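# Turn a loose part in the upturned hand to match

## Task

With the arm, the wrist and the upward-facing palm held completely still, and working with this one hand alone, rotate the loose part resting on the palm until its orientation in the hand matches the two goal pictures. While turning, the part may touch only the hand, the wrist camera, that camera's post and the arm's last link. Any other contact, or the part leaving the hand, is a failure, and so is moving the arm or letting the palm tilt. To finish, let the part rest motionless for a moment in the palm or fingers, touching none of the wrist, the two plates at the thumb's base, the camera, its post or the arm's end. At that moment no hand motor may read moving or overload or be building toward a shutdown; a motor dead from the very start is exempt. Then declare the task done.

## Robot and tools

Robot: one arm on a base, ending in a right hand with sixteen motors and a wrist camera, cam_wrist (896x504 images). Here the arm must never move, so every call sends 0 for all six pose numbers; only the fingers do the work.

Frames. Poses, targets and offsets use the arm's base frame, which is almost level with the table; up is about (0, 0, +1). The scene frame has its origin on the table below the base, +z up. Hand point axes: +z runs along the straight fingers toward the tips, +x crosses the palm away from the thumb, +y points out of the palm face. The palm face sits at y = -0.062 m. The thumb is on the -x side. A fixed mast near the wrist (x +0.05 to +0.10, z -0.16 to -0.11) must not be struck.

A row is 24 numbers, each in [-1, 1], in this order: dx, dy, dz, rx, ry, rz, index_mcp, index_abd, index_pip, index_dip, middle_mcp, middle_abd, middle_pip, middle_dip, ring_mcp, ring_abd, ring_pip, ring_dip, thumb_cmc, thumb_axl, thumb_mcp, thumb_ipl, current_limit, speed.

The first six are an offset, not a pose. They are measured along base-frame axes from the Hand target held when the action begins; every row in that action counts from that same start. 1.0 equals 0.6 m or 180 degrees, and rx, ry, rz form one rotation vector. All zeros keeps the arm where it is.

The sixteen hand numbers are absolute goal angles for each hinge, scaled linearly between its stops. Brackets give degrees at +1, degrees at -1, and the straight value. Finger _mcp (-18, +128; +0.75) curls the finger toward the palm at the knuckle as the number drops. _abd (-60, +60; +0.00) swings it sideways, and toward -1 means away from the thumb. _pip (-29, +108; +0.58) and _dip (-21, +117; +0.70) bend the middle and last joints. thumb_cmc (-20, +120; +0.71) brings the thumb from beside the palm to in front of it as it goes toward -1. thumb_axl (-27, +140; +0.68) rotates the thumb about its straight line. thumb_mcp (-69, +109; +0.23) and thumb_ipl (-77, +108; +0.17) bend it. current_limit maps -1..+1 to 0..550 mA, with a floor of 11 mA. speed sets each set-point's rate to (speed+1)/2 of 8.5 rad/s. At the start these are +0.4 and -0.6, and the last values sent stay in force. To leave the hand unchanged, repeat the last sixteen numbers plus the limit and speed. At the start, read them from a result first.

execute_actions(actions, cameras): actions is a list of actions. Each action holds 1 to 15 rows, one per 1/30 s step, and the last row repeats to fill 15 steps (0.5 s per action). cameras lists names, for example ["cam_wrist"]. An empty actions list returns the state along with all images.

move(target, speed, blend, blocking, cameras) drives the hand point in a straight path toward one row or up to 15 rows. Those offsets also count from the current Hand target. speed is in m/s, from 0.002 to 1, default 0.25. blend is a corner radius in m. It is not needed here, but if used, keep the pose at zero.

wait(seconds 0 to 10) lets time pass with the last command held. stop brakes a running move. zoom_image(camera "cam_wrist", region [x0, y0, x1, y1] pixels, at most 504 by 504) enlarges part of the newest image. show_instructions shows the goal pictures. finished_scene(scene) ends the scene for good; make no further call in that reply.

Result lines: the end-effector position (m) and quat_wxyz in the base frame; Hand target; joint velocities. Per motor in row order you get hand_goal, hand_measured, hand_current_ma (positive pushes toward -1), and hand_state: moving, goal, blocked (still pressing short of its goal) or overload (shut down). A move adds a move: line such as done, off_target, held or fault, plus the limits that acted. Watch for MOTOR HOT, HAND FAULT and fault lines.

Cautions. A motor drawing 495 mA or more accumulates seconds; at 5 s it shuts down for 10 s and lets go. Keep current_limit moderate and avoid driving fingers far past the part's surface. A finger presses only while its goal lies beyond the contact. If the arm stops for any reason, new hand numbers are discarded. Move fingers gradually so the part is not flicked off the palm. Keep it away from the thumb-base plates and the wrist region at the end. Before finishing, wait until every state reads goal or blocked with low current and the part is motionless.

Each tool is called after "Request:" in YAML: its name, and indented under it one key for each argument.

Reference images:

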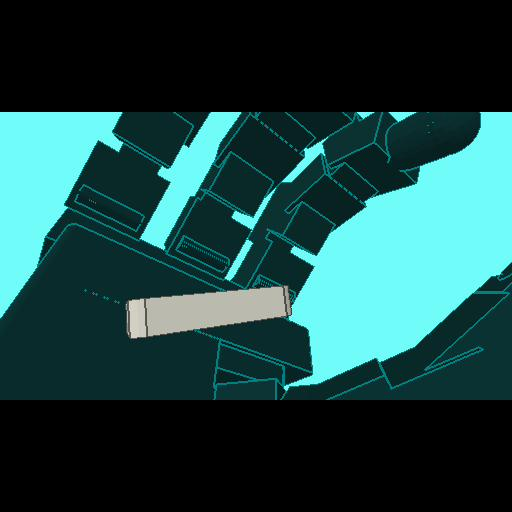

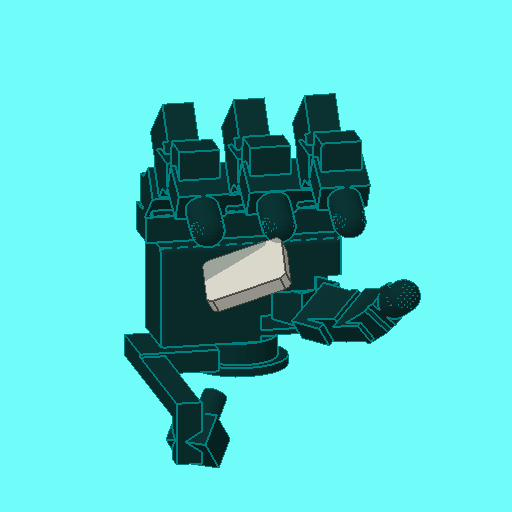

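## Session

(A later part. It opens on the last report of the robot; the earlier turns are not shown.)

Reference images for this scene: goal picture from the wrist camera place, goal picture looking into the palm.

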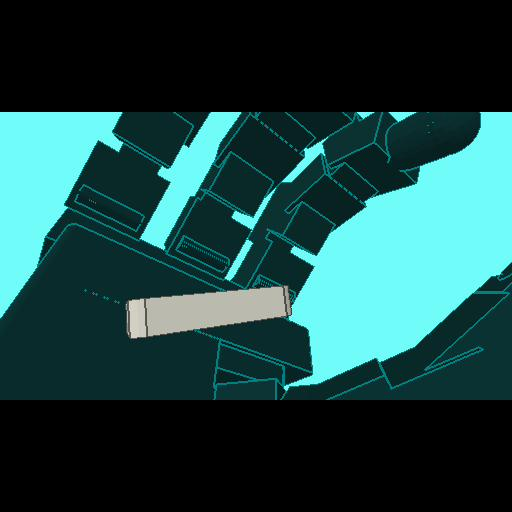

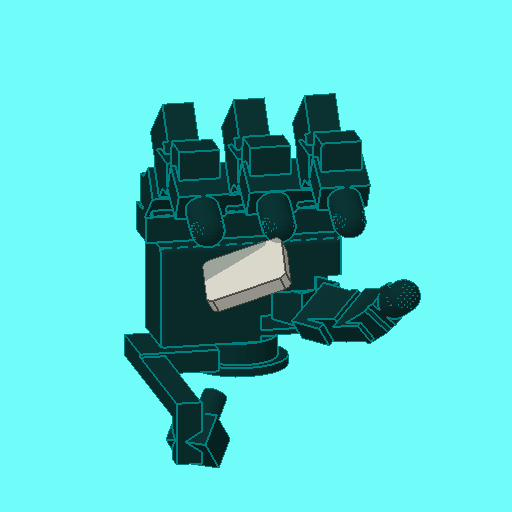

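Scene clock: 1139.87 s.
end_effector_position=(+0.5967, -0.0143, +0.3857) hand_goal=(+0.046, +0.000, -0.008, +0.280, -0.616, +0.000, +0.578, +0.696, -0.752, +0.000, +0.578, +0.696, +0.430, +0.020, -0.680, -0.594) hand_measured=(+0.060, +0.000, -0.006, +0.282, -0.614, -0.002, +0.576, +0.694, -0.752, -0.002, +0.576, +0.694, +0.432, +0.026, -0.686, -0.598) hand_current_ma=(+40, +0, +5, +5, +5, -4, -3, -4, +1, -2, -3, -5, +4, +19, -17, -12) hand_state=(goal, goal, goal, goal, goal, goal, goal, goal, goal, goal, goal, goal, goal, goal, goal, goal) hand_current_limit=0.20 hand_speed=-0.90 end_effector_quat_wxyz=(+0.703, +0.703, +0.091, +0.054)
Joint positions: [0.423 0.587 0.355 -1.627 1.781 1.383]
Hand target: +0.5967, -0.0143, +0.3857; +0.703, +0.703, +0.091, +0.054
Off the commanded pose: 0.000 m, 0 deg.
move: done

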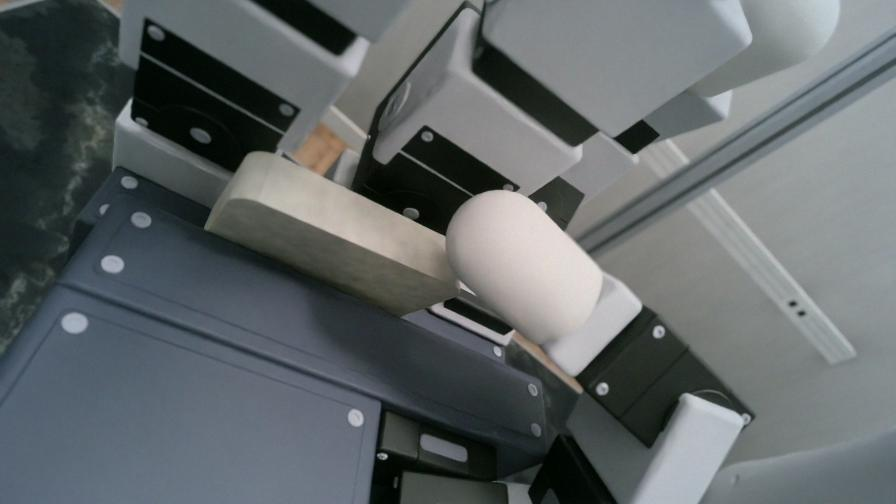

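Request:
move:
  target:
    - [0,0,0,0,0,0,0.046,0,-0.008,0.28,-0.616,0,0.577,0.696,-0.753,0,0.577,0.696,0.429,-0.222,-0.68,-0.784,0.2,-0.6]
    - [0,0,0,0,0,0,0.046,0,-0.008,0.28,-0.616,0,0.577,0.696,-0.753,0,0.577,0.696,0.429,-0.095,-0.854,-0.784,0.2,-0.7]
    - [0,0,0,0,0,0,0.046,0,-0.008,0.28,-0.616,0,0.577,0.696,-0.753,0,0.577,0.696,0.429,0.162,-0.854,-0.568,0.4,-0.88]
  cameras: ["cam_wrist"]

Scene clock: 1178.77 s.
end_effector_position=(+0.5967, -0.0143, +0.3857) hand_goal=(+0.046, +0.000, -0.008, +0.280, -0.616, +0.000, +0.578, +0.696, -0.752, +0.000, +0.578, +0.696, +0.430, +0.162, -0.854, -0.568) hand_measured=(+0.060, +0.000, -0.006, +0.282, -0.614, -0.002, +0.576, +0.694, -0.728, +0.002, +0.576, +0.694, +0.436, +0.076, -0.866, -0.610) hand_current_ma=(+40, +0, +5, +5, +5, -4, -3, -4, +79, +1, -3, -5, +16, -385, -44, -205) hand_state=(goal, goal, goal, goal, goal, goal, goal, goal, blocked, goal, goal, goal, goal, blocked, goal, blocked) hand_current_limit=0.40 hand_speed=-0.88 end_effector_quat_wxyz=(+0.703, +0.703, +0.091, +0.054)
Joint positions: [0.423 0.587 0.355 -1.627 1.781 1.383]
Hand target: +0.5967, -0.0143, +0.3857; +0.703, +0.703, +0.091, +0.054
Off the commanded pose: 0.000 m, 0 deg.
move: done

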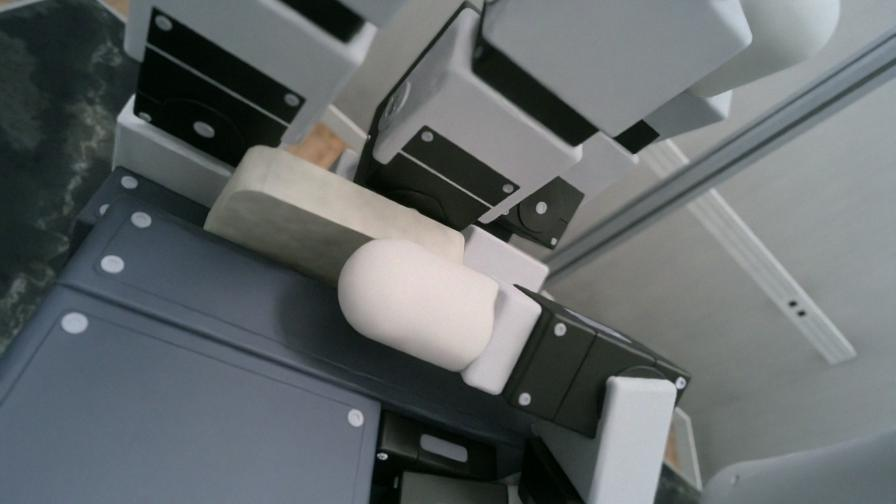

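Request:
move:
  target:
    - [0,0,0,0,0,0,0.046,0,-0.008,0.28,-0.616,0,0.577,0.696,-0.753,0,0.577,0.696,0.429,0.103,-0.86,-0.465,0.4,-0.92]
  cameras: ["cam_wrist"]

Scene clock: 1195.63 s.
end_effector_position=(+0.5967, -0.0143, +0.3857) hand_goal=(+0.046, +0.000, -0.008, +0.280, -0.616, +0.000, +0.578, +0.696, -0.752, +0.000, +0.578, +0.696, +0.430, +0.104, -0.860, -0.464) hand_measured=(+0.060, +0.000, -0.006, +0.282, -0.608, -0.002, +0.576, +0.694, -0.722, +0.002, +0.576, +0.694, +0.438, +0.076, -0.876, -0.592) hand_current_ma=(+40, +0, +5, +5, +19, -4, -3, -4, +104, +2, -3, -5, +22, -112, -56, -385) hand_state=(goal, goal, goal, goal, goal, goal, goal, goal, blocked, goal, goal, goal, goal, blocked, goal, blocked) hand_current_limit=0.40 hand_speed=-0.92 end_effector_quat_wxyz=(+0.703, +0.703, +0.091, +0.054)
Joint positions: [0.423 0.587 0.355 -1.627 1.781 1.383]
Hand target: +0.5967, -0.0143, +0.3857; +0.703, +0.703, +0.091, +0.054
Off the commanded pose: 0.000 m, 0 deg.
move: done

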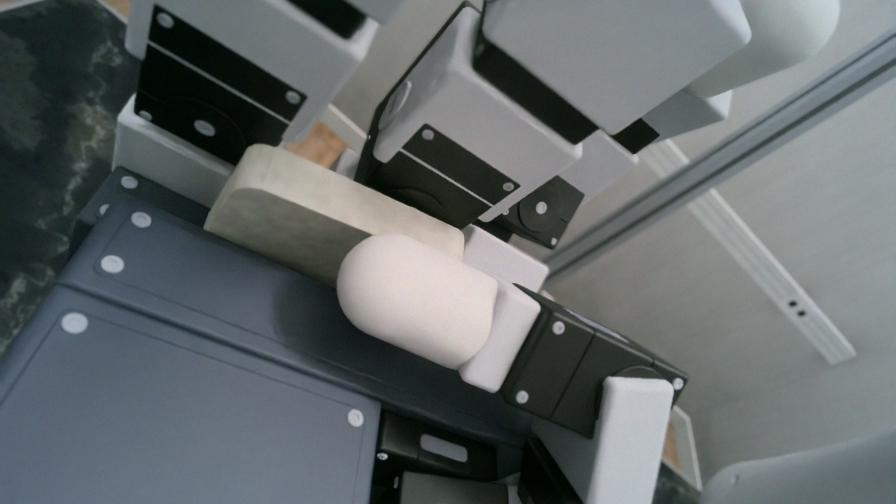

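Request:
move:
  target:
    - [0,0,0,0,0,0,0.046,0,-0.008,0.28,-0.616,0,0.577,0.696,-0.753,0,0.577,0.696,0.429,0.045,-0.86,-0.40,0.45,-0.92]
  cameras: ["cam_wrist"]

Scene clock: 1202.43 s.
end_effector_position=(+0.5967, -0.0143, +0.3857) hand_goal=(+0.046, +0.000, -0.008, +0.280, -0.616, +0.000, +0.578, +0.696, -0.752, +0.000, +0.578, +0.696, +0.430, +0.046, -0.860, -0.400) hand_measured=(+0.060, +0.000, -0.006, +0.282, -0.614, -0.002, +0.576, +0.694, -0.752, +0.002, +0.576, +0.694, +0.430, +0.046, -0.866, -0.404) hand_current_ma=(+40, +0, +5, +5, +5, -4, -3, -4, +1, +2, -3, -5, +2, +0, -21, -12) hand_state=(goal, goal, goal, goal, goal, goal, goal, goal, goal, goal, goal, goal, goal, goal, goal, goal) hand_current_limit=0.45 hand_speed=-0.92 end_effector_quat_wxyz=(+0.703, +0.703, +0.091, +0.054)
Joint positions: [0.423 0.587 0.355 -1.627 1.781 1.383]
Hand target: +0.5967, -0.0143, +0.3857; +0.703, +0.703, +0.091, +0.054
Off the commanded pose: 0.000 m, 0 deg.
move: done

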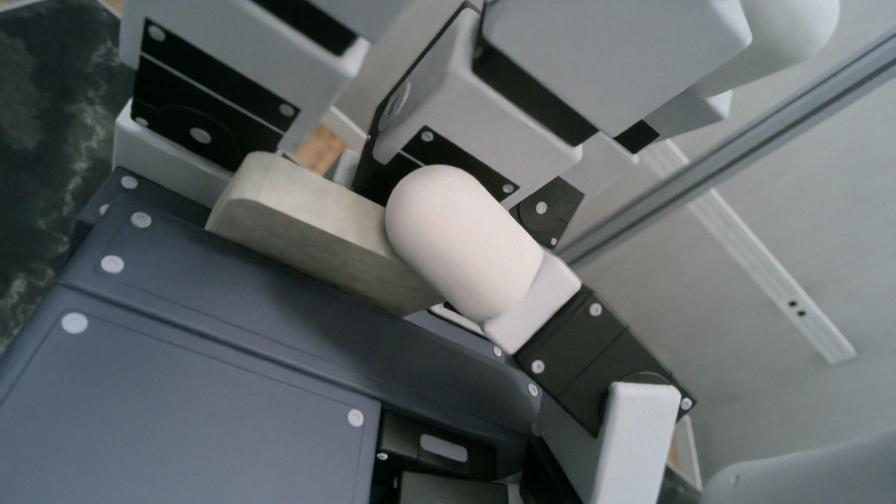

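Request:
move:
  target:
    - [0,0,0,0,0,0,0.046,0,-0.008,0.28,-0.616,0,0.577,0.696,0.342,-0.733,-0.861,0.116,0.429,-0.222,-0.697,-0.854,0.2,-0.6]
    - [0,0,0,0,0,0,0.046,0,-0.008,0.28,-0.616,0,0.577,0.696,0.342,-0.733,-0.861,0.0,0.429,0.06,-0.697,-0.854,0.2,-0.7]
  cameras: ["cam_wrist"]

Scene clock: 1266.40 s.
end_effector_position=(+0.5967, -0.0143, +0.3857) hand_goal=(+0.046, +0.000, -0.008, +0.280, -0.616, +0.000, +0.578, +0.696, +0.342, -0.732, -0.860, +0.000, +0.430, +0.060, -0.696, -0.854) hand_measured=(+0.060, +0.000, -0.006, +0.282, -0.614, -0.002, +0.576, +0.694, +0.344, -0.732, -0.858, +0.002, +0.430, +0.060, -0.702, -0.852) hand_current_ma=(+40, +0, +5, +5, +5, -4, -3, -4, +6, +1, +3, +4, +2, +0, -17, +3) hand_state=(goal, goal, goal, goal, goal, goal, goal, goal, goal, goal, goal, goal, goal, goal, goal, goal) hand_current_limit=0.20 hand_speed=-0.70 end_effector_quat_wxyz=(+0.703, +0.703, +0.091, +0.054)
Joint positions: [0.423 0.587 0.355 -1.627 1.781 1.383]
Hand target: +0.5967, -0.0143, +0.3857; +0.703, +0.703, +0.091, +0.054
Off the commanded pose: 0.000 m, 0 deg.
move: done

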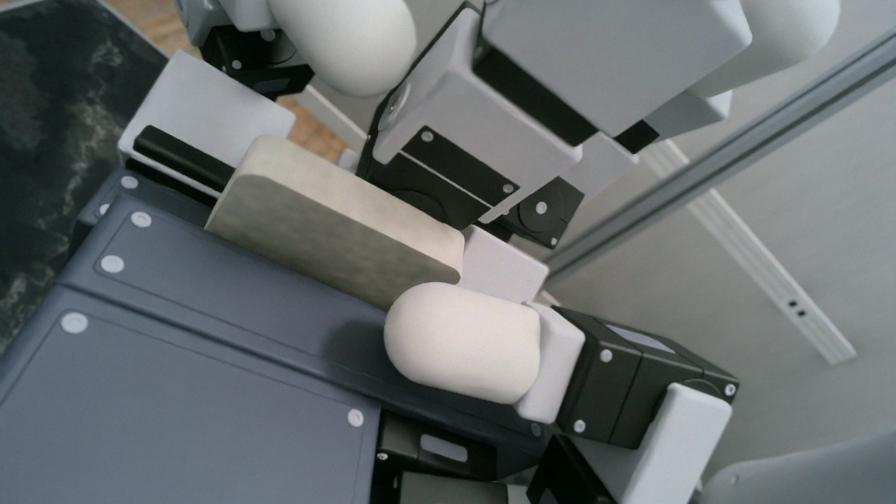

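Request:
move:
  target:
    - [0,0,0,0,0,0,0.046,0,-0.008,0.28,-0.616,0,0.577,0.696,0.068,-0.733,-0.861,-0.05,0.429,0.06,-0.697,-0.854,0.2,-0.8]
  cameras: ["cam_wrist"]

Scene clock: 1272.30 s.
end_effector_position=(+0.5967, -0.0143, +0.3857) hand_goal=(+0.046, +0.000, -0.008, +0.280, -0.616, +0.000, +0.578, +0.696, +0.068, -0.732, -0.860, -0.050, +0.430, +0.060, -0.696, -0.854) hand_measured=(+0.060, +0.000, -0.006, +0.282, -0.614, -0.002, +0.576, +0.694, +0.076, -0.732, -0.858, -0.048, +0.430, +0.060, -0.702, -0.852) hand_current_ma=(+40, +0, +5, +5, +5, -4, -3, -4, +23, +1, +2, +4, +2, +0, -17, +3) hand_state=(goal, goal, goal, goal, goal, goal, goal, goal, goal, goal, goal, goal, goal, goal, goal, goal) hand_current_limit=0.20 hand_speed=-0.80 end_effector_quat_wxyz=(+0.703, +0.703, +0.091, +0.054)
Joint positions: [0.423 0.587 0.355 -1.627 1.781 1.383]
Hand target: +0.5967, -0.0143, +0.3857; +0.703, +0.703, +0.091, +0.054
Off the commanded pose: 0.000 m, 0 deg.
move: done

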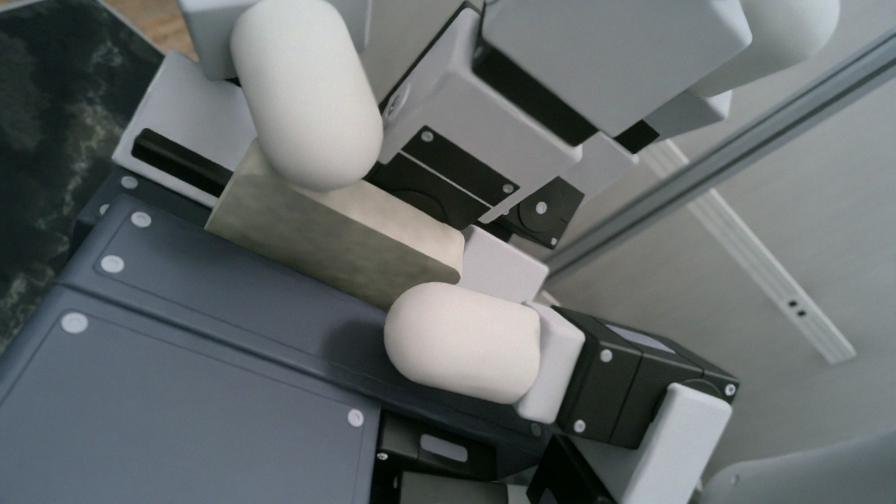

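Request:
move:
  target:
    - [0,0,0,0,0,0,0.046,0,-0.008,0.28,-0.616,0,0.577,0.696,0.068,-0.6,-0.861,-0.05,0.429,0.06,-0.697,-0.854,0.2,-0.8]
    - [0,0,0,0,0,0,0.046,0,-0.008,0.28,-0.616,0,0.577,0.696,-0.12,-0.6,-0.861,-0.05,0.429,0.06,-0.697,-0.854,0.3,-0.85]
  cameras: ["cam_wrist"]

Scene clock: 1282.93 s.
end_effector_position=(+0.5967, -0.0143, +0.3857) hand_goal=(+0.046, +0.000, -0.008, +0.280, -0.616, +0.000, +0.578, +0.696, -0.120, -0.600, -0.860, -0.050, +0.430, +0.060, -0.696, -0.854) hand_measured=(+0.060, +0.000, -0.006, +0.282, -0.614, -0.002, +0.576, +0.694, -0.104, -0.604, -0.852, -0.046, +0.430, +0.060, -0.702, -0.852) hand_current_ma=(+40, +0, +5, +5, +5, -4, -3, -4, +50, -9, +21, +9, +2, +0, -17, +3) hand_state=(goal, goal, goal, goal, goal, goal, goal, goal, goal, goal, goal, goal, goal, goal, goal, goal) hand_current_limit=0.30 hand_speed=-0.85 end_effector_quat_wxyz=(+0.703, +0.703, +0.091, +0.054)
Joint positions: [0.423 0.587 0.355 -1.627 1.781 1.383]
Hand target: +0.5967, -0.0143, +0.3857; +0.703, +0.703, +0.091, +0.054
Off the commanded pose: 0.000 m, 0 deg.
move: done

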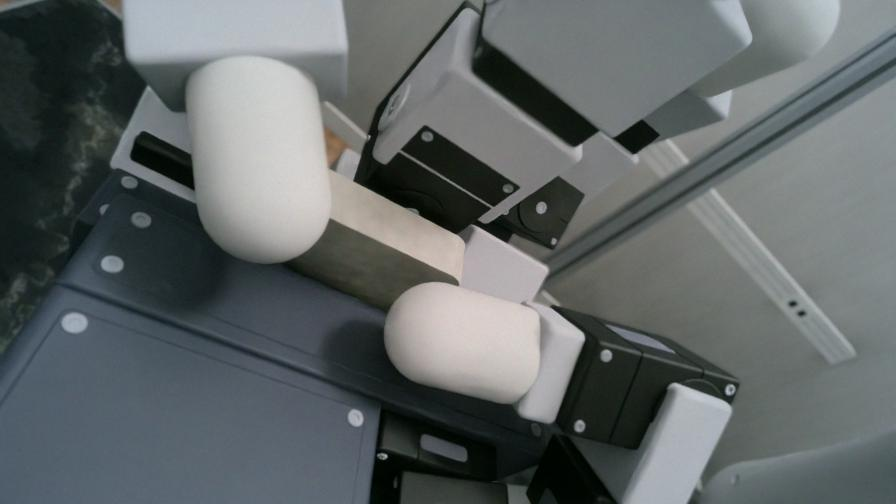

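Request:
move:
  target:
    - [0,0,0,0,0,0,0.046,0,-0.008,0.28,-0.616,0,0.577,0.696,-0.25,-0.6,-0.861,-0.05,0.429,0.06,-0.697,-0.854,0.3,-0.85]
  cameras: ["cam_wrist"]

Scene clock: 1292.53 s.
end_effector_position=(+0.5967, -0.0143, +0.3857) hand_goal=(+0.046, +0.000, -0.008, +0.280, -0.616, +0.000, +0.578, +0.696, -0.250, -0.600, -0.860, -0.050, +0.430, +0.060, -0.696, -0.854) hand_measured=(+0.060, +0.000, -0.006, +0.282, -0.614, -0.002, +0.576, +0.694, -0.214, -0.606, -0.832, -0.036, +0.430, +0.060, -0.702, -0.856) hand_current_ma=(+40, +0, +5, +5, +5, -4, -3, -4, +122, -10, +87, +40, +2, +0, -17, -6) hand_state=(goal, goal, goal, goal, goal, goal, goal, goal, blocked, goal, blocked, goal, goal, goal, goal, goal) hand_current_limit=0.30 hand_speed=-0.85 end_effector_quat_wxyz=(+0.703, +0.703, +0.091, +0.054)
Joint positions: [0.423 0.587 0.355 -1.627 1.781 1.383]
Hand target: +0.5967, -0.0143, +0.3857; +0.703, +0.703, +0.091, +0.054
Off the commanded pose: 0.000 m, 0 deg.
move: done

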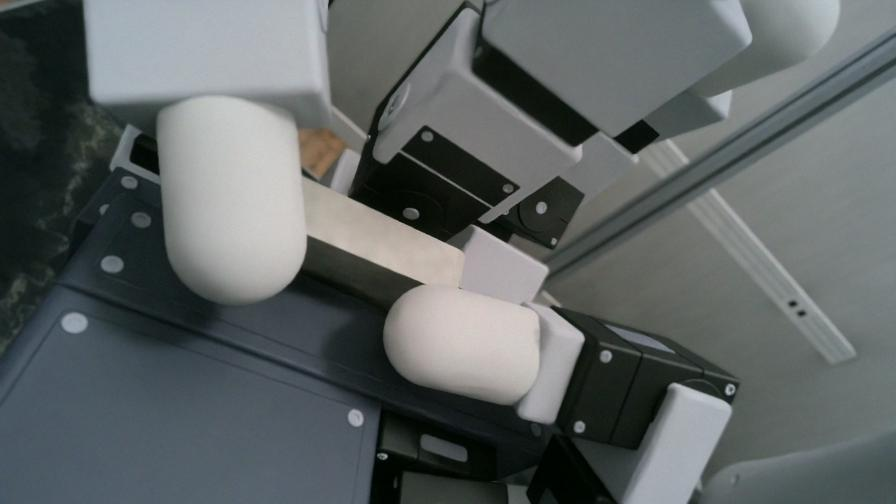

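Request:
move:
  target:
    - [0,0,0,0,0,0,0.046,0,-0.008,0.28,-0.616,0,0.577,0.696,0.342,-0.6,-0.861,0.3,0.429,-0.114,-0.697,-0.957,0.2,-0.6]
    - [0,0,0,0,0,0,0.046,0,-0.008,0.28,-0.616,0,0.577,0.696,0.342,0,0.577,0.696,0.429,-0.114,-0.25,-0.978,0.2,-0.5]
    - [0,0,0,0,0,0,0.046,0,-0.008,0.28,-0.548,0,0.577,0.696,-0.479,0,0.577,0.696,0.5,0.317,-0.25,-0.978,0.2,-0.6]
    - [0,0,0,0,0,0,0.046,0,-0.008,0.28,-0.548,0,0.577,0.696,-0.479,0,0.577,0.696,0.43,0.317,-0.36,-0.978,0.2,-0.7]
  cameras: ["cam_wrist"]

Scene clock: 1378.17 s.
end_effector_position=(+0.5967, -0.0143, +0.3857) hand_goal=(+0.046, +0.000, -0.008, +0.280, -0.548, +0.000, +0.578, +0.696, -0.478, +0.000, +0.578, +0.696, +0.430, +0.318, -0.360, -0.978) hand_measured=(+0.060, +0.000, -0.006, +0.282, -0.550, -0.002, +0.576, +0.694, -0.474, -0.004, +0.578, +0.694, +0.440, +0.318, -0.358, -0.976) hand_current_ma=(+40, +0, +5, +5, -4, -4, -3, -4, +10, -7, +0, -4, +24, +0, +3, +3) hand_state=(goal, goal, goal, goal, goal, goal, goal, goal, goal, goal, goal, goal, goal, goal, goal, goal) hand_current_limit=0.20 hand_speed=-0.70 end_effector_quat_wxyz=(+0.703, +0.703, +0.091, +0.054)
Joint positions: [0.423 0.587 0.355 -1.627 1.781 1.383]
Hand target: +0.5967, -0.0143, +0.3857; +0.703, +0.703, +0.091, +0.054
Off the commanded pose: 0.000 m, 0 deg.
move: done

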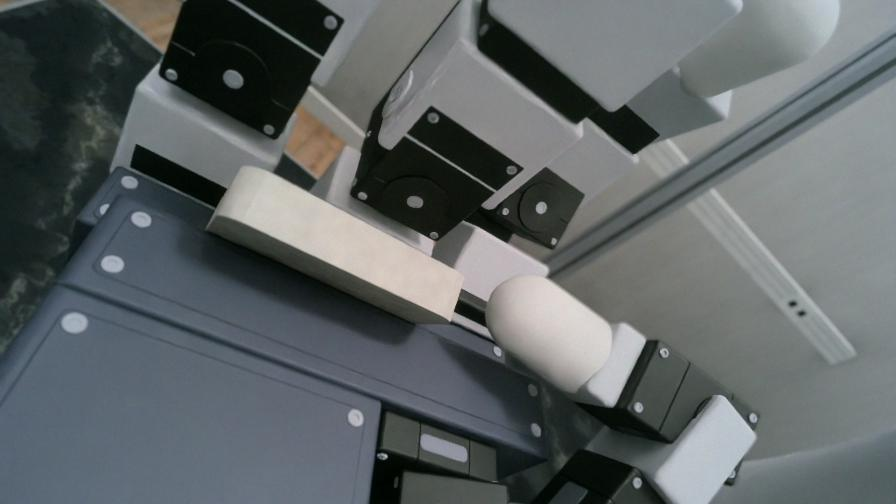

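Request:
move:
  target:
    - [0,0,0,0,0,0,0.046,0,-0.008,0.28,-0.548,0,0.577,0.696,-0.479,0,0.577,0.696,0.143,0.269,-0.41,-0.935,0.2,-0.85]
    - [0,0,0,0,0,0,0.046,0,-0.008,0.28,-0.548,0,0.577,0.696,-0.479,0,0.577,0.696,0.0,0.222,-0.4,-0.892,0.2,-0.88]
  cameras: ["cam_wrist"]

Scene clock: 1390.23 s.
end_effector_position=(+0.5967, -0.0143, +0.3857) hand_goal=(+0.046, +0.000, -0.008, +0.280, -0.548, +0.000, +0.578, +0.696, -0.478, +0.000, +0.578, +0.696, +0.000, +0.222, -0.400, -0.892) hand_measured=(+0.060, +0.000, -0.006, +0.282, -0.550, -0.002, +0.576, +0.694, -0.474, -0.004, +0.578, +0.694, +0.016, +0.228, -0.398, -0.892) hand_current_ma=(+40, +0, +5, +5, -3, -4, -3, -4, +10, -7, +0, -4, +44, +19, +8, +0) hand_state=(goal, goal, goal, goal, goal, goal, goal, goal, goal, goal, goal, goal, goal, goal, goal, goal) hand_current_limit=0.20 hand_speed=-0.88 end_effector_quat_wxyz=(+0.703, +0.703, +0.091, +0.054)
Joint positions: [0.423 0.587 0.355 -1.627 1.781 1.383]
Hand target: +0.5967, -0.0143, +0.3857; +0.703, +0.703, +0.091, +0.054
Off the commanded pose: 0.000 m, 0 deg.
move: done

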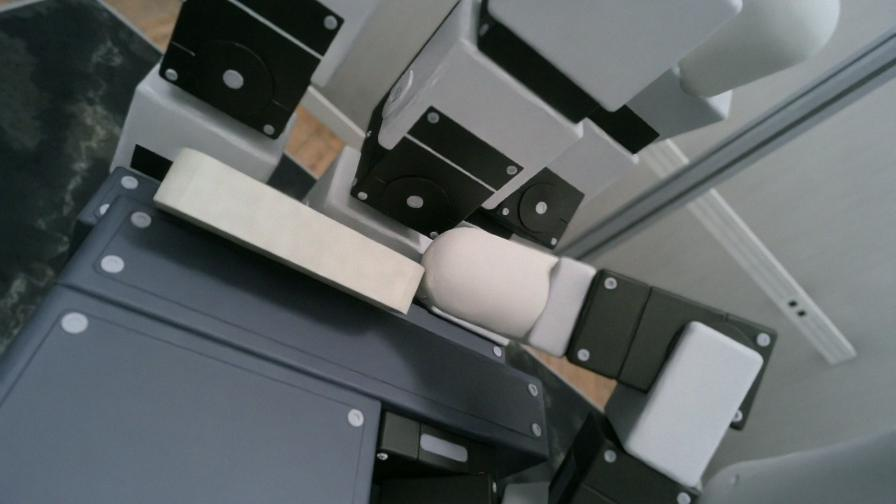

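Request:
move:
  target:
    - [0,0,0,0,0,0,0.046,0,-0.008,0.28,-0.548,0,0.577,0.696,0.342,0.508,-0.869,-0.2,0.0,0.222,-0.4,-0.892,0.2,-0.5]
    - [0,0,0,0,0,0,0.046,0,-0.008,0.28,-0.548,0,0.577,0.696,-0.205,0.508,-0.869,-0.348,0.0,0.222,-0.4,-0.892,0.1,-0.7]
  cameras: ["cam_wrist"]

Scene clock: 1421.57 s.
end_effector_position=(+0.5967, -0.0143, +0.3857) hand_goal=(+0.046, +0.000, -0.008, +0.280, -0.548, +0.000, +0.578, +0.696, -0.204, +0.508, -0.868, -0.348, +0.000, +0.222, -0.400, -0.892) hand_measured=(+0.060, +0.000, -0.006, +0.282, -0.546, +0.004, +0.576, +0.694, -0.156, +0.518, -0.868, -0.348, +0.016, +0.228, -0.398, -0.892) hand_current_ma=(+40, +0, +5, +5, +4, +5, -3, -3, +181, +22, +1, +0, +44, +19, +8, +0) hand_state=(goal, goal, goal, goal, goal, goal, goal, goal, blocked, goal, goal, goal, goal, goal, goal, goal) hand_current_limit=0.10 hand_speed=-0.70 end_effector_quat_wxyz=(+0.703, +0.703, +0.091, +0.054)
Joint positions: [0.423 0.587 0.355 -1.627 1.781 1.383]
Hand target: +0.5967, -0.0143, +0.3857; +0.703, +0.703, +0.091, +0.054
Off the commanded pose: 0.000 m, 0 deg.
move: done

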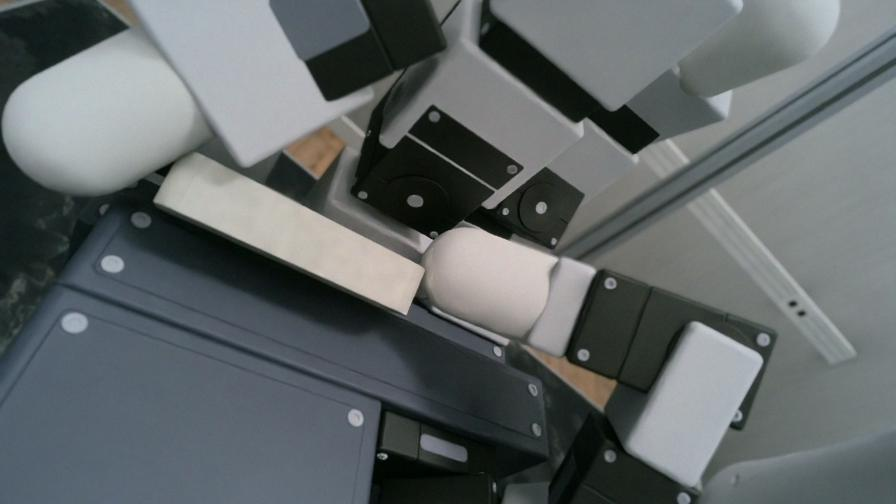

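Request:
move:
  target:
    - [0,0,0,0,0,0,0.046,0,-0.008,0.28,-0.548,0,0.577,0.696,-0.205,0.508,-0.869,-0.348,-0.085,0.145,-0.382,-0.812,0.1,-0.88]
  cameras: ["cam_wrist"]

Scene clock: 1441.43 s.
end_effector_position=(+0.5967, -0.0143, +0.3857) hand_goal=(+0.046, +0.000, -0.008, +0.280, -0.548, +0.000, +0.578, +0.696, -0.204, +0.508, -0.868, -0.348, -0.084, +0.146, -0.382, -0.812) hand_measured=(+0.060, +0.000, -0.006, +0.282, -0.544, +0.004, +0.576, +0.694, -0.156, +0.518, -0.866, -0.348, -0.070, +0.160, -0.376, -0.812) hand_current_ma=(+40, +0, +5, +5, +8, +5, -3, -3, +178, +23, +2, +0, +38, +50, +22, +2) hand_state=(goal, goal, goal, goal, goal, goal, goal, goal, blocked, goal, goal, goal, goal, goal, goal, goal) hand_current_limit=0.10 hand_speed=-0.88 end_effector_quat_wxyz=(+0.703, +0.703, +0.091, +0.054)
Joint positions: [0.423 0.587 0.355 -1.627 1.781 1.383]
Hand target: +0.5967, -0.0143, +0.3857; +0.703, +0.703, +0.091, +0.054
Off the commanded pose: 0.000 m, 0 deg.
move: done

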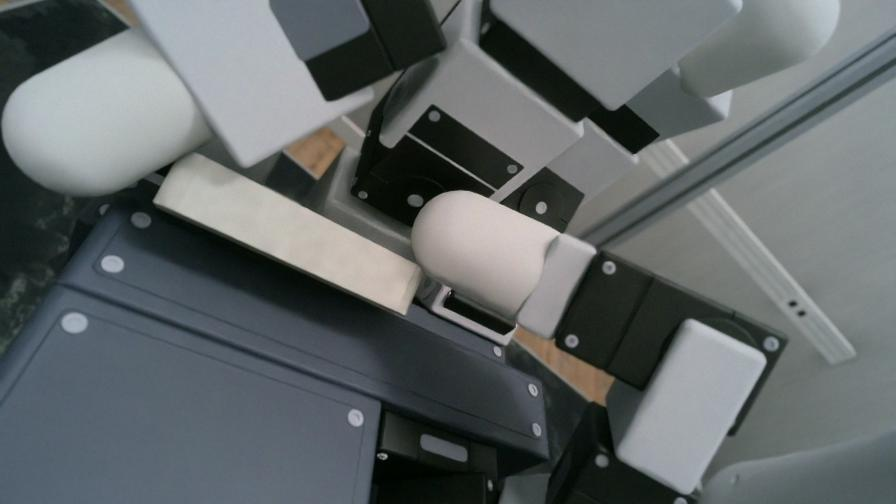

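Request:
move:
  target:
    - [0,0,0,0,0,0,0.046,0,-0.008,0.28,-0.548,0,0.577,0.696,-0.205,0.508,-0.869,-0.348,0.02,0.226,-0.401,-0.924,0.1,-0.7]
    - [0,0,0,0,0,0,0.046,0,-0.008,0.28,-0.548,0,0.577,0.696,-0.205,0.508,-0.869,-0.348,-0.071,0.0994,-0.492,-0.736,0.2,-0.9]
  cameras: ["cam_wrist"]

Scene clock: 1458.70 s.
end_effector_position=(+0.5967, -0.0143, +0.3857) hand_goal=(+0.046, +0.000, -0.008, +0.280, -0.548, +0.000, +0.578, +0.696, -0.204, +0.508, -0.868, -0.348, -0.070, +0.100, -0.492, -0.736) hand_measured=(+0.060, +0.000, -0.006, +0.282, -0.544, +0.002, +0.576, +0.694, -0.158, +0.534, -0.874, -0.350, -0.038, +0.124, -0.456, -0.728) hand_current_ma=(+40, +0, +5, +5, +8, +5, -3, -3, +168, +67, -12, -4, +100, +92, +158, +30) hand_state=(goal, goal, goal, goal, goal, goal, goal, goal, blocked, blocked, goal, goal, blocked, blocked, blocked, goal) hand_current_limit=0.20 hand_speed=-0.90 end_effector_quat_wxyz=(+0.703, +0.703, +0.091, +0.054)
Joint positions: [0.423 0.587 0.355 -1.627 1.781 1.383]
Hand target: +0.5967, -0.0143, +0.3857; +0.703, +0.703, +0.091, +0.054
Off the commanded pose: 0.000 m, 0 deg.
move: done

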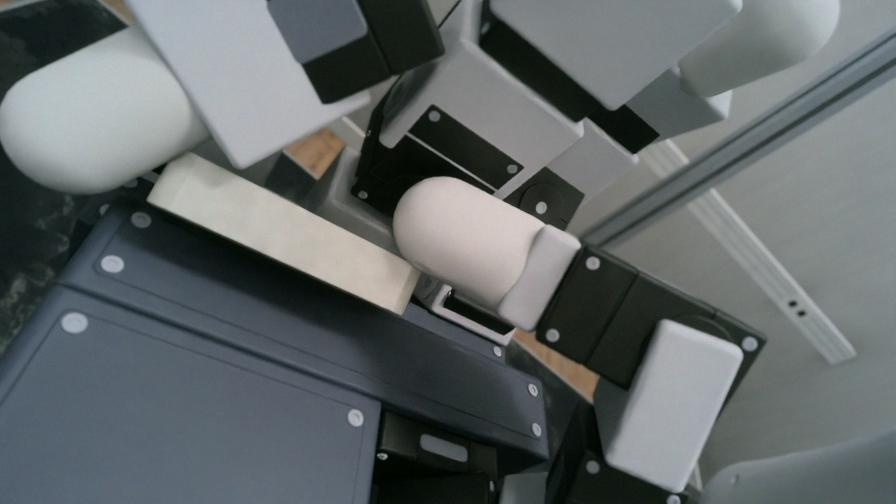

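Request:
move:
  target:
    - [0,0,0,0,0,0,0.046,0,-0.008,0.28,-0.548,0,0.577,0.696,0.342,0.508,-0.869,-0.2,0.429,0.226,-0.3,-0.924,0.2,-0.5]
    - [0,0,0,0,0,0,0.046,0,-0.008,0.28,-0.342,0,0.577,0.696,0.342,0,0.577,0.696,0.429,-0.234,-0.2,-0.9,0.2,-0.4]
    - [0,0,0,0,0,0,0.046,0,-0.008,0.28,-0.342,0,0.577,0.696,-0.342,0,0.577,0.696,0.214,-0.234,-0.831,-0.697,0.2,-0.6]
    - [0,0,0,0,0,0,0.046,0,-0.008,0.28,-0.342,0,0.577,0.696,-0.342,0,0.577,0.696,0.214,-0.0275,-0.82,-0.6,0.2,-0.8]
  cameras: ["cam_wrist"]

Scene clock: 1561.30 s.
end_effector_position=(+0.5967, -0.0143, +0.3857) hand_goal=(+0.046, +0.000, -0.008, +0.280, -0.342, +0.000, +0.578, +0.696, -0.342, +0.000, +0.578, +0.696, +0.214, -0.028, -0.820, -0.600) hand_measured=(+0.060, +0.000, -0.006, +0.282, -0.342, +0.002, +0.576, +0.694, -0.334, +0.004, +0.578, +0.694, +0.216, -0.030, -0.820, -0.600) hand_current_ma=(+40, +0, +5, +5, +2, +5, -2, -3, +19, +5, +0, -4, +4, -3, -2, +1) hand_state=(goal, goal, goal, goal, goal, goal, goal, goal, goal, goal, goal, goal, goal, goal, goal, goal) hand_current_limit=0.20 hand_speed=-0.80 end_effector_quat_wxyz=(+0.703, +0.703, +0.091, +0.054)
Joint positions: [0.423 0.587 0.355 -1.627 1.781 1.383]
Hand target: +0.5967, -0.0143, +0.3857; +0.703, +0.703, +0.091, +0.054
Off the commanded pose: 0.000 m, 0 deg.
move: done

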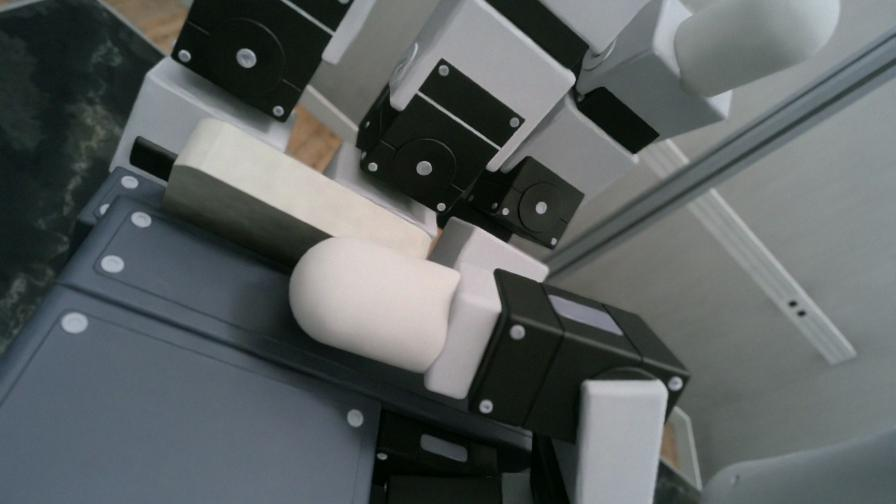

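Request:
move:
  target:
    - [0,0,0,0,0,0,0.046,0,-0.008,0.28,0.548,0,-0.718,-0.464,0.548,0,-0.718,-0.464,0.214,-0.0275,-0.82,-0.6,0.2,-0.5]
    - [0,0,0,0,0,0,0.046,0,-0.008,0.28,0.205,0,-0.718,-0.667,0.205,0,-0.718,-0.667,0.214,-0.0275,-0.82,-0.6,0.0,-0.8]
  cameras: ["cam_wrist"]

Scene clock: 1595.00 s.
end_effector_position=(+0.5967, -0.0143, +0.3857) hand_goal=(+0.046, +0.000, -0.008, +0.280, +0.206, +0.000, -0.718, -0.666, +0.206, +0.000, -0.718, -0.666, +0.214, -0.028, -0.820, -0.600) hand_measured=(+0.060, +0.000, -0.006, +0.282, +0.220, +0.002, -0.716, -0.664, +0.218, +0.004, -0.716, -0.664, +0.216, -0.028, -0.822, -0.600) hand_current_ma=(+40, +0, +5, +5, +40, +5, +2, +4, +33, +5, +2, +5, +4, -1, -2, +1) hand_state=(goal, goal, goal, goal, goal, goal, goal, goal, goal, goal, goal, goal, goal, goal, goal, goal) hand_current_limit=0.00 hand_speed=-0.80 end_effector_quat_wxyz=(+0.703, +0.703, +0.091, +0.054)
Joint positions: [0.423 0.587 0.355 -1.627 1.781 1.383]
Hand target: +0.5967, -0.0143, +0.3857; +0.703, +0.703, +0.091, +0.054
Off the commanded pose: 0.000 m, 0 deg.
move: done

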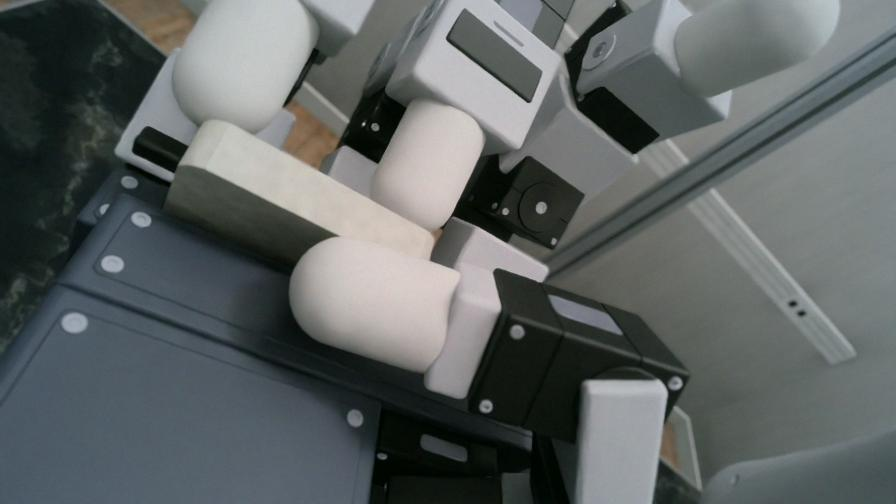

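Request:
move:
  target:
    - [0,0,0,0,0,0,0.046,0,-0.008,0.28,0.1,0,-0.718,-0.667,0.1,0,-0.718,-0.667,0.214,-0.0275,-0.82,-0.6,0.1,-0.85]
  cameras: ["cam_wrist"]

Scene clock: 1604.30 s.
end_effector_position=(+0.5967, -0.0143, +0.3857) hand_goal=(+0.046, +0.000, -0.008, +0.280, +0.100, +0.000, -0.718, -0.666, +0.100, +0.000, -0.718, -0.666, +0.214, -0.028, -0.820, -0.600) hand_measured=(+0.060, +0.000, -0.006, +0.282, +0.144, +0.002, -0.704, -0.664, +0.136, +0.004, -0.706, -0.664, +0.218, -0.040, -0.826, -0.610) hand_current_ma=(+40, +0, +5, +5, +162, +5, +37, +4, +130, +5, +33, +5, +7, -36, -19, -38) hand_state=(goal, goal, goal, goal, blocked, goal, goal, goal, blocked, goal, goal, goal, goal, goal, goal, goal) hand_current_limit=0.10 hand_speed=-0.85 end_effector_quat_wxyz=(+0.703, +0.703, +0.091, +0.054)
Joint positions: [0.423 0.587 0.355 -1.627 1.781 1.383]
Hand target: +0.5967, -0.0143, +0.3857; +0.703, +0.703, +0.091, +0.054
Off the commanded pose: 0.000 m, 0 deg.
move: done

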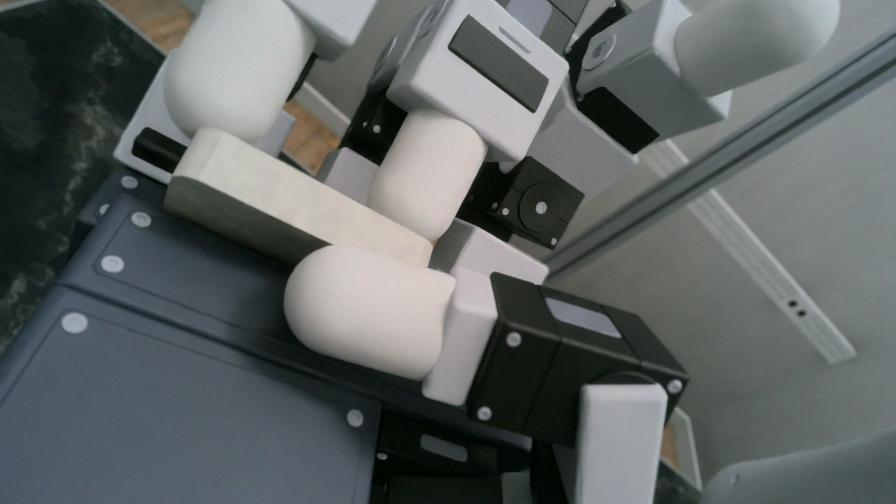

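Request:
move:
  target:
    - [0,0,0,0,0,0,0.046,0,-0.008,0.28,0.068,0,-0.60,-0.714,0.1,0,-0.718,-0.667,0.214,-0.04,-0.806,-0.583,0.1,-0.9]
    - [0,0,0,0,0,0,0.046,0,-0.008,0.28,0.036,0,-0.484,-0.761,0.1,0,-0.718,-0.667,0.214,-0.052,-0.792,-0.566,0.1,-0.9]
  cameras: ["cam_wrist"]

Scene clock: 1645.50 s.
end_effector_position=(+0.5967, -0.0143, +0.3857) hand_goal=(+0.046, +0.000, -0.008, +0.280, +0.036, +0.000, -0.484, -0.760, +0.100, +0.000, -0.718, -0.666, +0.214, -0.052, -0.792, -0.566) hand_measured=(+0.060, +0.000, -0.006, +0.282, +0.064, +0.002, -0.494, -0.766, +0.120, +0.000, -0.712, -0.666, +0.214, -0.064, -0.814, -0.582) hand_current_ma=(+40, +0, +5, +5, +96, +5, -27, -14, +61, +1, +13, +0, +1, -40, -85, -63) hand_state=(goal, goal, goal, goal, blocked, goal, goal, goal, goal, goal, goal, goal, goal, goal, blocked, goal) hand_current_limit=0.10 hand_speed=-0.90 end_effector_quat_wxyz=(+0.703, +0.703, +0.091, +0.054)
Joint positions: [0.423 0.587 0.355 -1.627 1.781 1.383]
Hand target: +0.5967, -0.0143, +0.3857; +0.703, +0.703, +0.091, +0.054
Off the commanded pose: 0.000 m, 0 deg.
move: done

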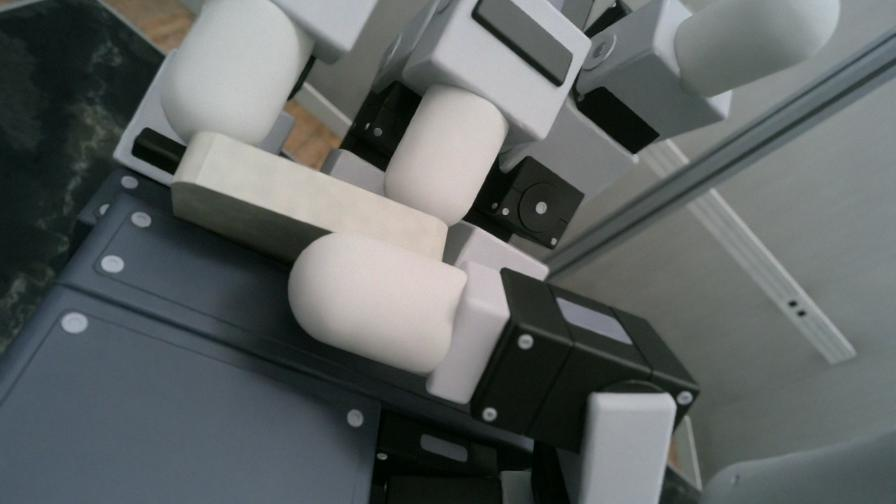

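Request:
move:
  target:
    - [0,0,0,0,0,0,0.046,0,-0.008,0.28,0.0,0,-0.367,-0.808,0.1,0,-0.718,-0.667,0.214,-0.06,-0.778,-0.549,0.1,-0.9]
    - [0,0,0,0,0,0,0.046,0,-0.008,0.28,-0.034,0,-0.25,-0.855,0.1,0,-0.718,-0.667,0.214,-0.07,-0.764,-0.532,0.1,-0.9]
  cameras: ["cam_wrist"]

Scene clock: 1654.83 s.
end_effector_position=(+0.5967, -0.0143, +0.3857) hand_goal=(+0.046, +0.000, -0.008, +0.280, -0.034, +0.000, -0.250, -0.854, +0.100, +0.000, -0.718, -0.666, +0.214, -0.070, -0.764, -0.532) hand_measured=(+0.060, +0.000, -0.006, +0.282, +0.000, +0.002, -0.256, -0.860, +0.118, -0.002, -0.716, -0.668, +0.210, -0.084, -0.786, -0.548) hand_current_ma=(+40, +0, +5, +5, +115, +5, -14, -12, +54, -2, +3, -3, -8, -46, -90, -64) hand_state=(goal, goal, goal, goal, blocked, goal, goal, goal, goal, goal, goal, goal, goal, goal, blocked, goal) hand_current_limit=0.10 hand_speed=-0.90 end_effector_quat_wxyz=(+0.703, +0.703, +0.091, +0.054)
Joint positions: [0.423 0.587 0.355 -1.627 1.781 1.383]
Hand target: +0.5967, -0.0143, +0.3857; +0.703, +0.703, +0.091, +0.054
Off the commanded pose: 0.000 m, 0 deg.
move: done

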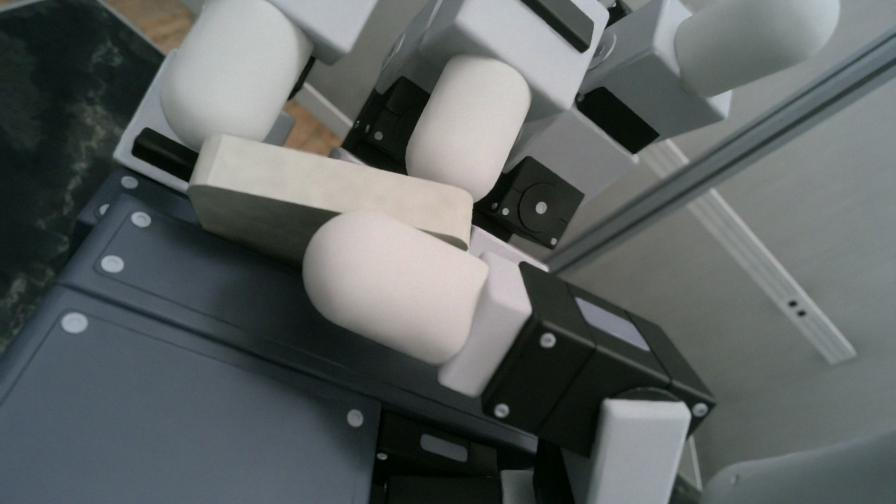

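Request:
move:
  target:
    - [0,0,0,0,0,0,0.046,0,-0.008,0.28,0.033,0,-0.262,-0.844,0.08,0,-0.718,-0.667,0.214,-0.04,-0.775,-0.503,0.1,-0.92]
    - [0,0,0,0,0,0,0.046,0,-0.008,0.28,0.10,0,-0.275,-0.834,0.06,0,-0.718,-0.667,0.214,-0.02,-0.786,-0.474,0.1,-0.92]
  cameras: ["cam_wrist"]

Scene clock: 1748.40 s.
end_effector_position=(+0.5967, -0.0143, +0.3857) hand_goal=(+0.046, +0.000, -0.008, +0.280, +0.100, +0.000, -0.274, -0.834, +0.060, +0.000, -0.718, -0.666, +0.214, -0.020, -0.786, -0.474) hand_measured=(+0.060, +0.000, -0.006, +0.282, +0.114, +0.002, -0.272, -0.848, +0.094, -0.002, -0.714, -0.670, +0.214, -0.052, -0.798, -0.500) hand_current_ma=(+40, +0, +5, +5, +39, +5, +5, -40, +119, -2, +6, -11, -1, -130, -40, -117) hand_state=(goal, goal, goal, goal, goal, goal, goal, goal, blocked, goal, goal, goal, goal, blocked, goal, blocked) hand_current_limit=0.10 hand_speed=-0.92 end_effector_quat_wxyz=(+0.703, +0.703, +0.091, +0.054)
Joint positions: [0.423 0.587 0.355 -1.627 1.781 1.383]
Hand target: +0.5967, -0.0143, +0.3857; +0.703, +0.703, +0.091, +0.054
Off the commanded pose: 0.000 m, 0 deg.
move: done

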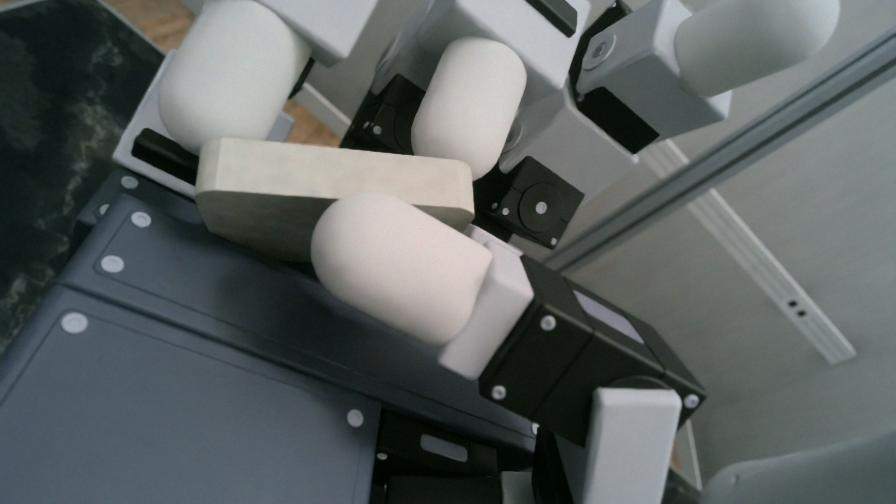

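Request:
move:
  target:
    - [0,0,0,0,0,0,0.046,0,-0.008,0.28,0.15,0,-0.285,-0.825,0.05,0,-0.718,-0.667,0.214,-0.01,-0.796,-0.45,0.1,-0.92]
    - [0,0,0,0,0,0,0.046,0,-0.008,0.28,0.20,0,-0.292,-0.818,0.04,0,-0.718,-0.667,0.214,0.0,-0.803,-0.43,0.1,-0.92]
  cameras: ["cam_wrist"]

Request:
zoom_image:
  camera: "cam_wrist"
  region: [140, 80, 540, 320]

Scene clock: 1756.90 s.
end_effector_position=(+0.5967, -0.0143, +0.3857) hand_goal=(+0.046, +0.000, -0.008, +0.280, +0.200, +0.000, -0.292, -0.818, +0.040, +0.000, -0.718, -0.666, +0.214, +0.000, -0.802, -0.430) hand_measured=(+0.060, +0.000, -0.006, +0.282, +0.214, +0.002, -0.286, -0.828, +0.080, -0.002, -0.714, -0.674, +0.216, -0.030, -0.814, -0.458) hand_current_ma=(+40, +0, +5, +5, +40, +5, +16, -25, +139, -2, +8, -17, +3, -120, -40, -126) hand_state=(goal, goal, goal, goal, goal, goal, goal, goal, blocked, goal, goal, goal, goal, blocked, goal, blocked) hand_current_limit=0.10 hand_speed=-0.92 end_effector_quat_wxyz=(+0.703, +0.703, +0.091, +0.054)
Joint positions: [0.423 0.587 0.355 -1.627 1.781 1.383]
Hand target: +0.5967, -0.0143, +0.3857; +0.703, +0.703, +0.091, +0.054
Off the commanded pose: 0.000 m, 0 deg.
move: done

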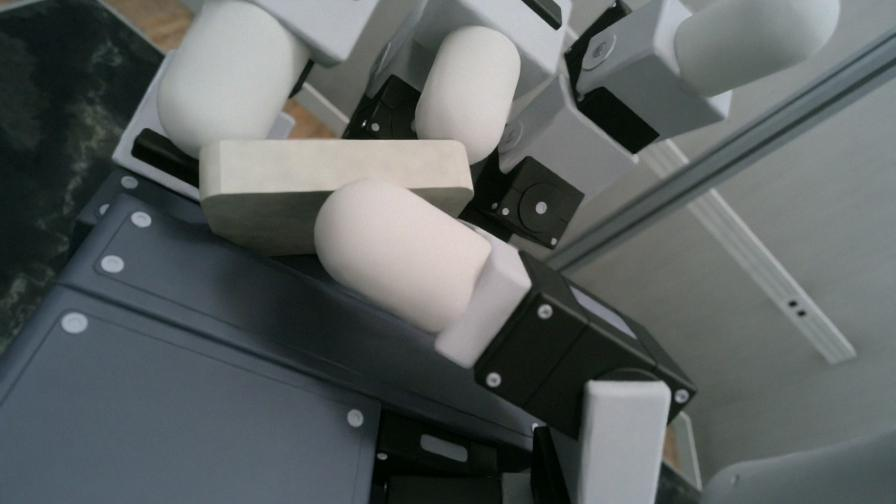

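Scaled by 1.260 from the camera's 896x504 image, which has a finer 1280x720 frame.

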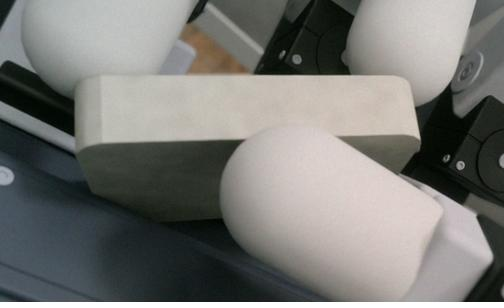

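Request:
finished_scene:
  scene: 2

The scene is finished: the task was done.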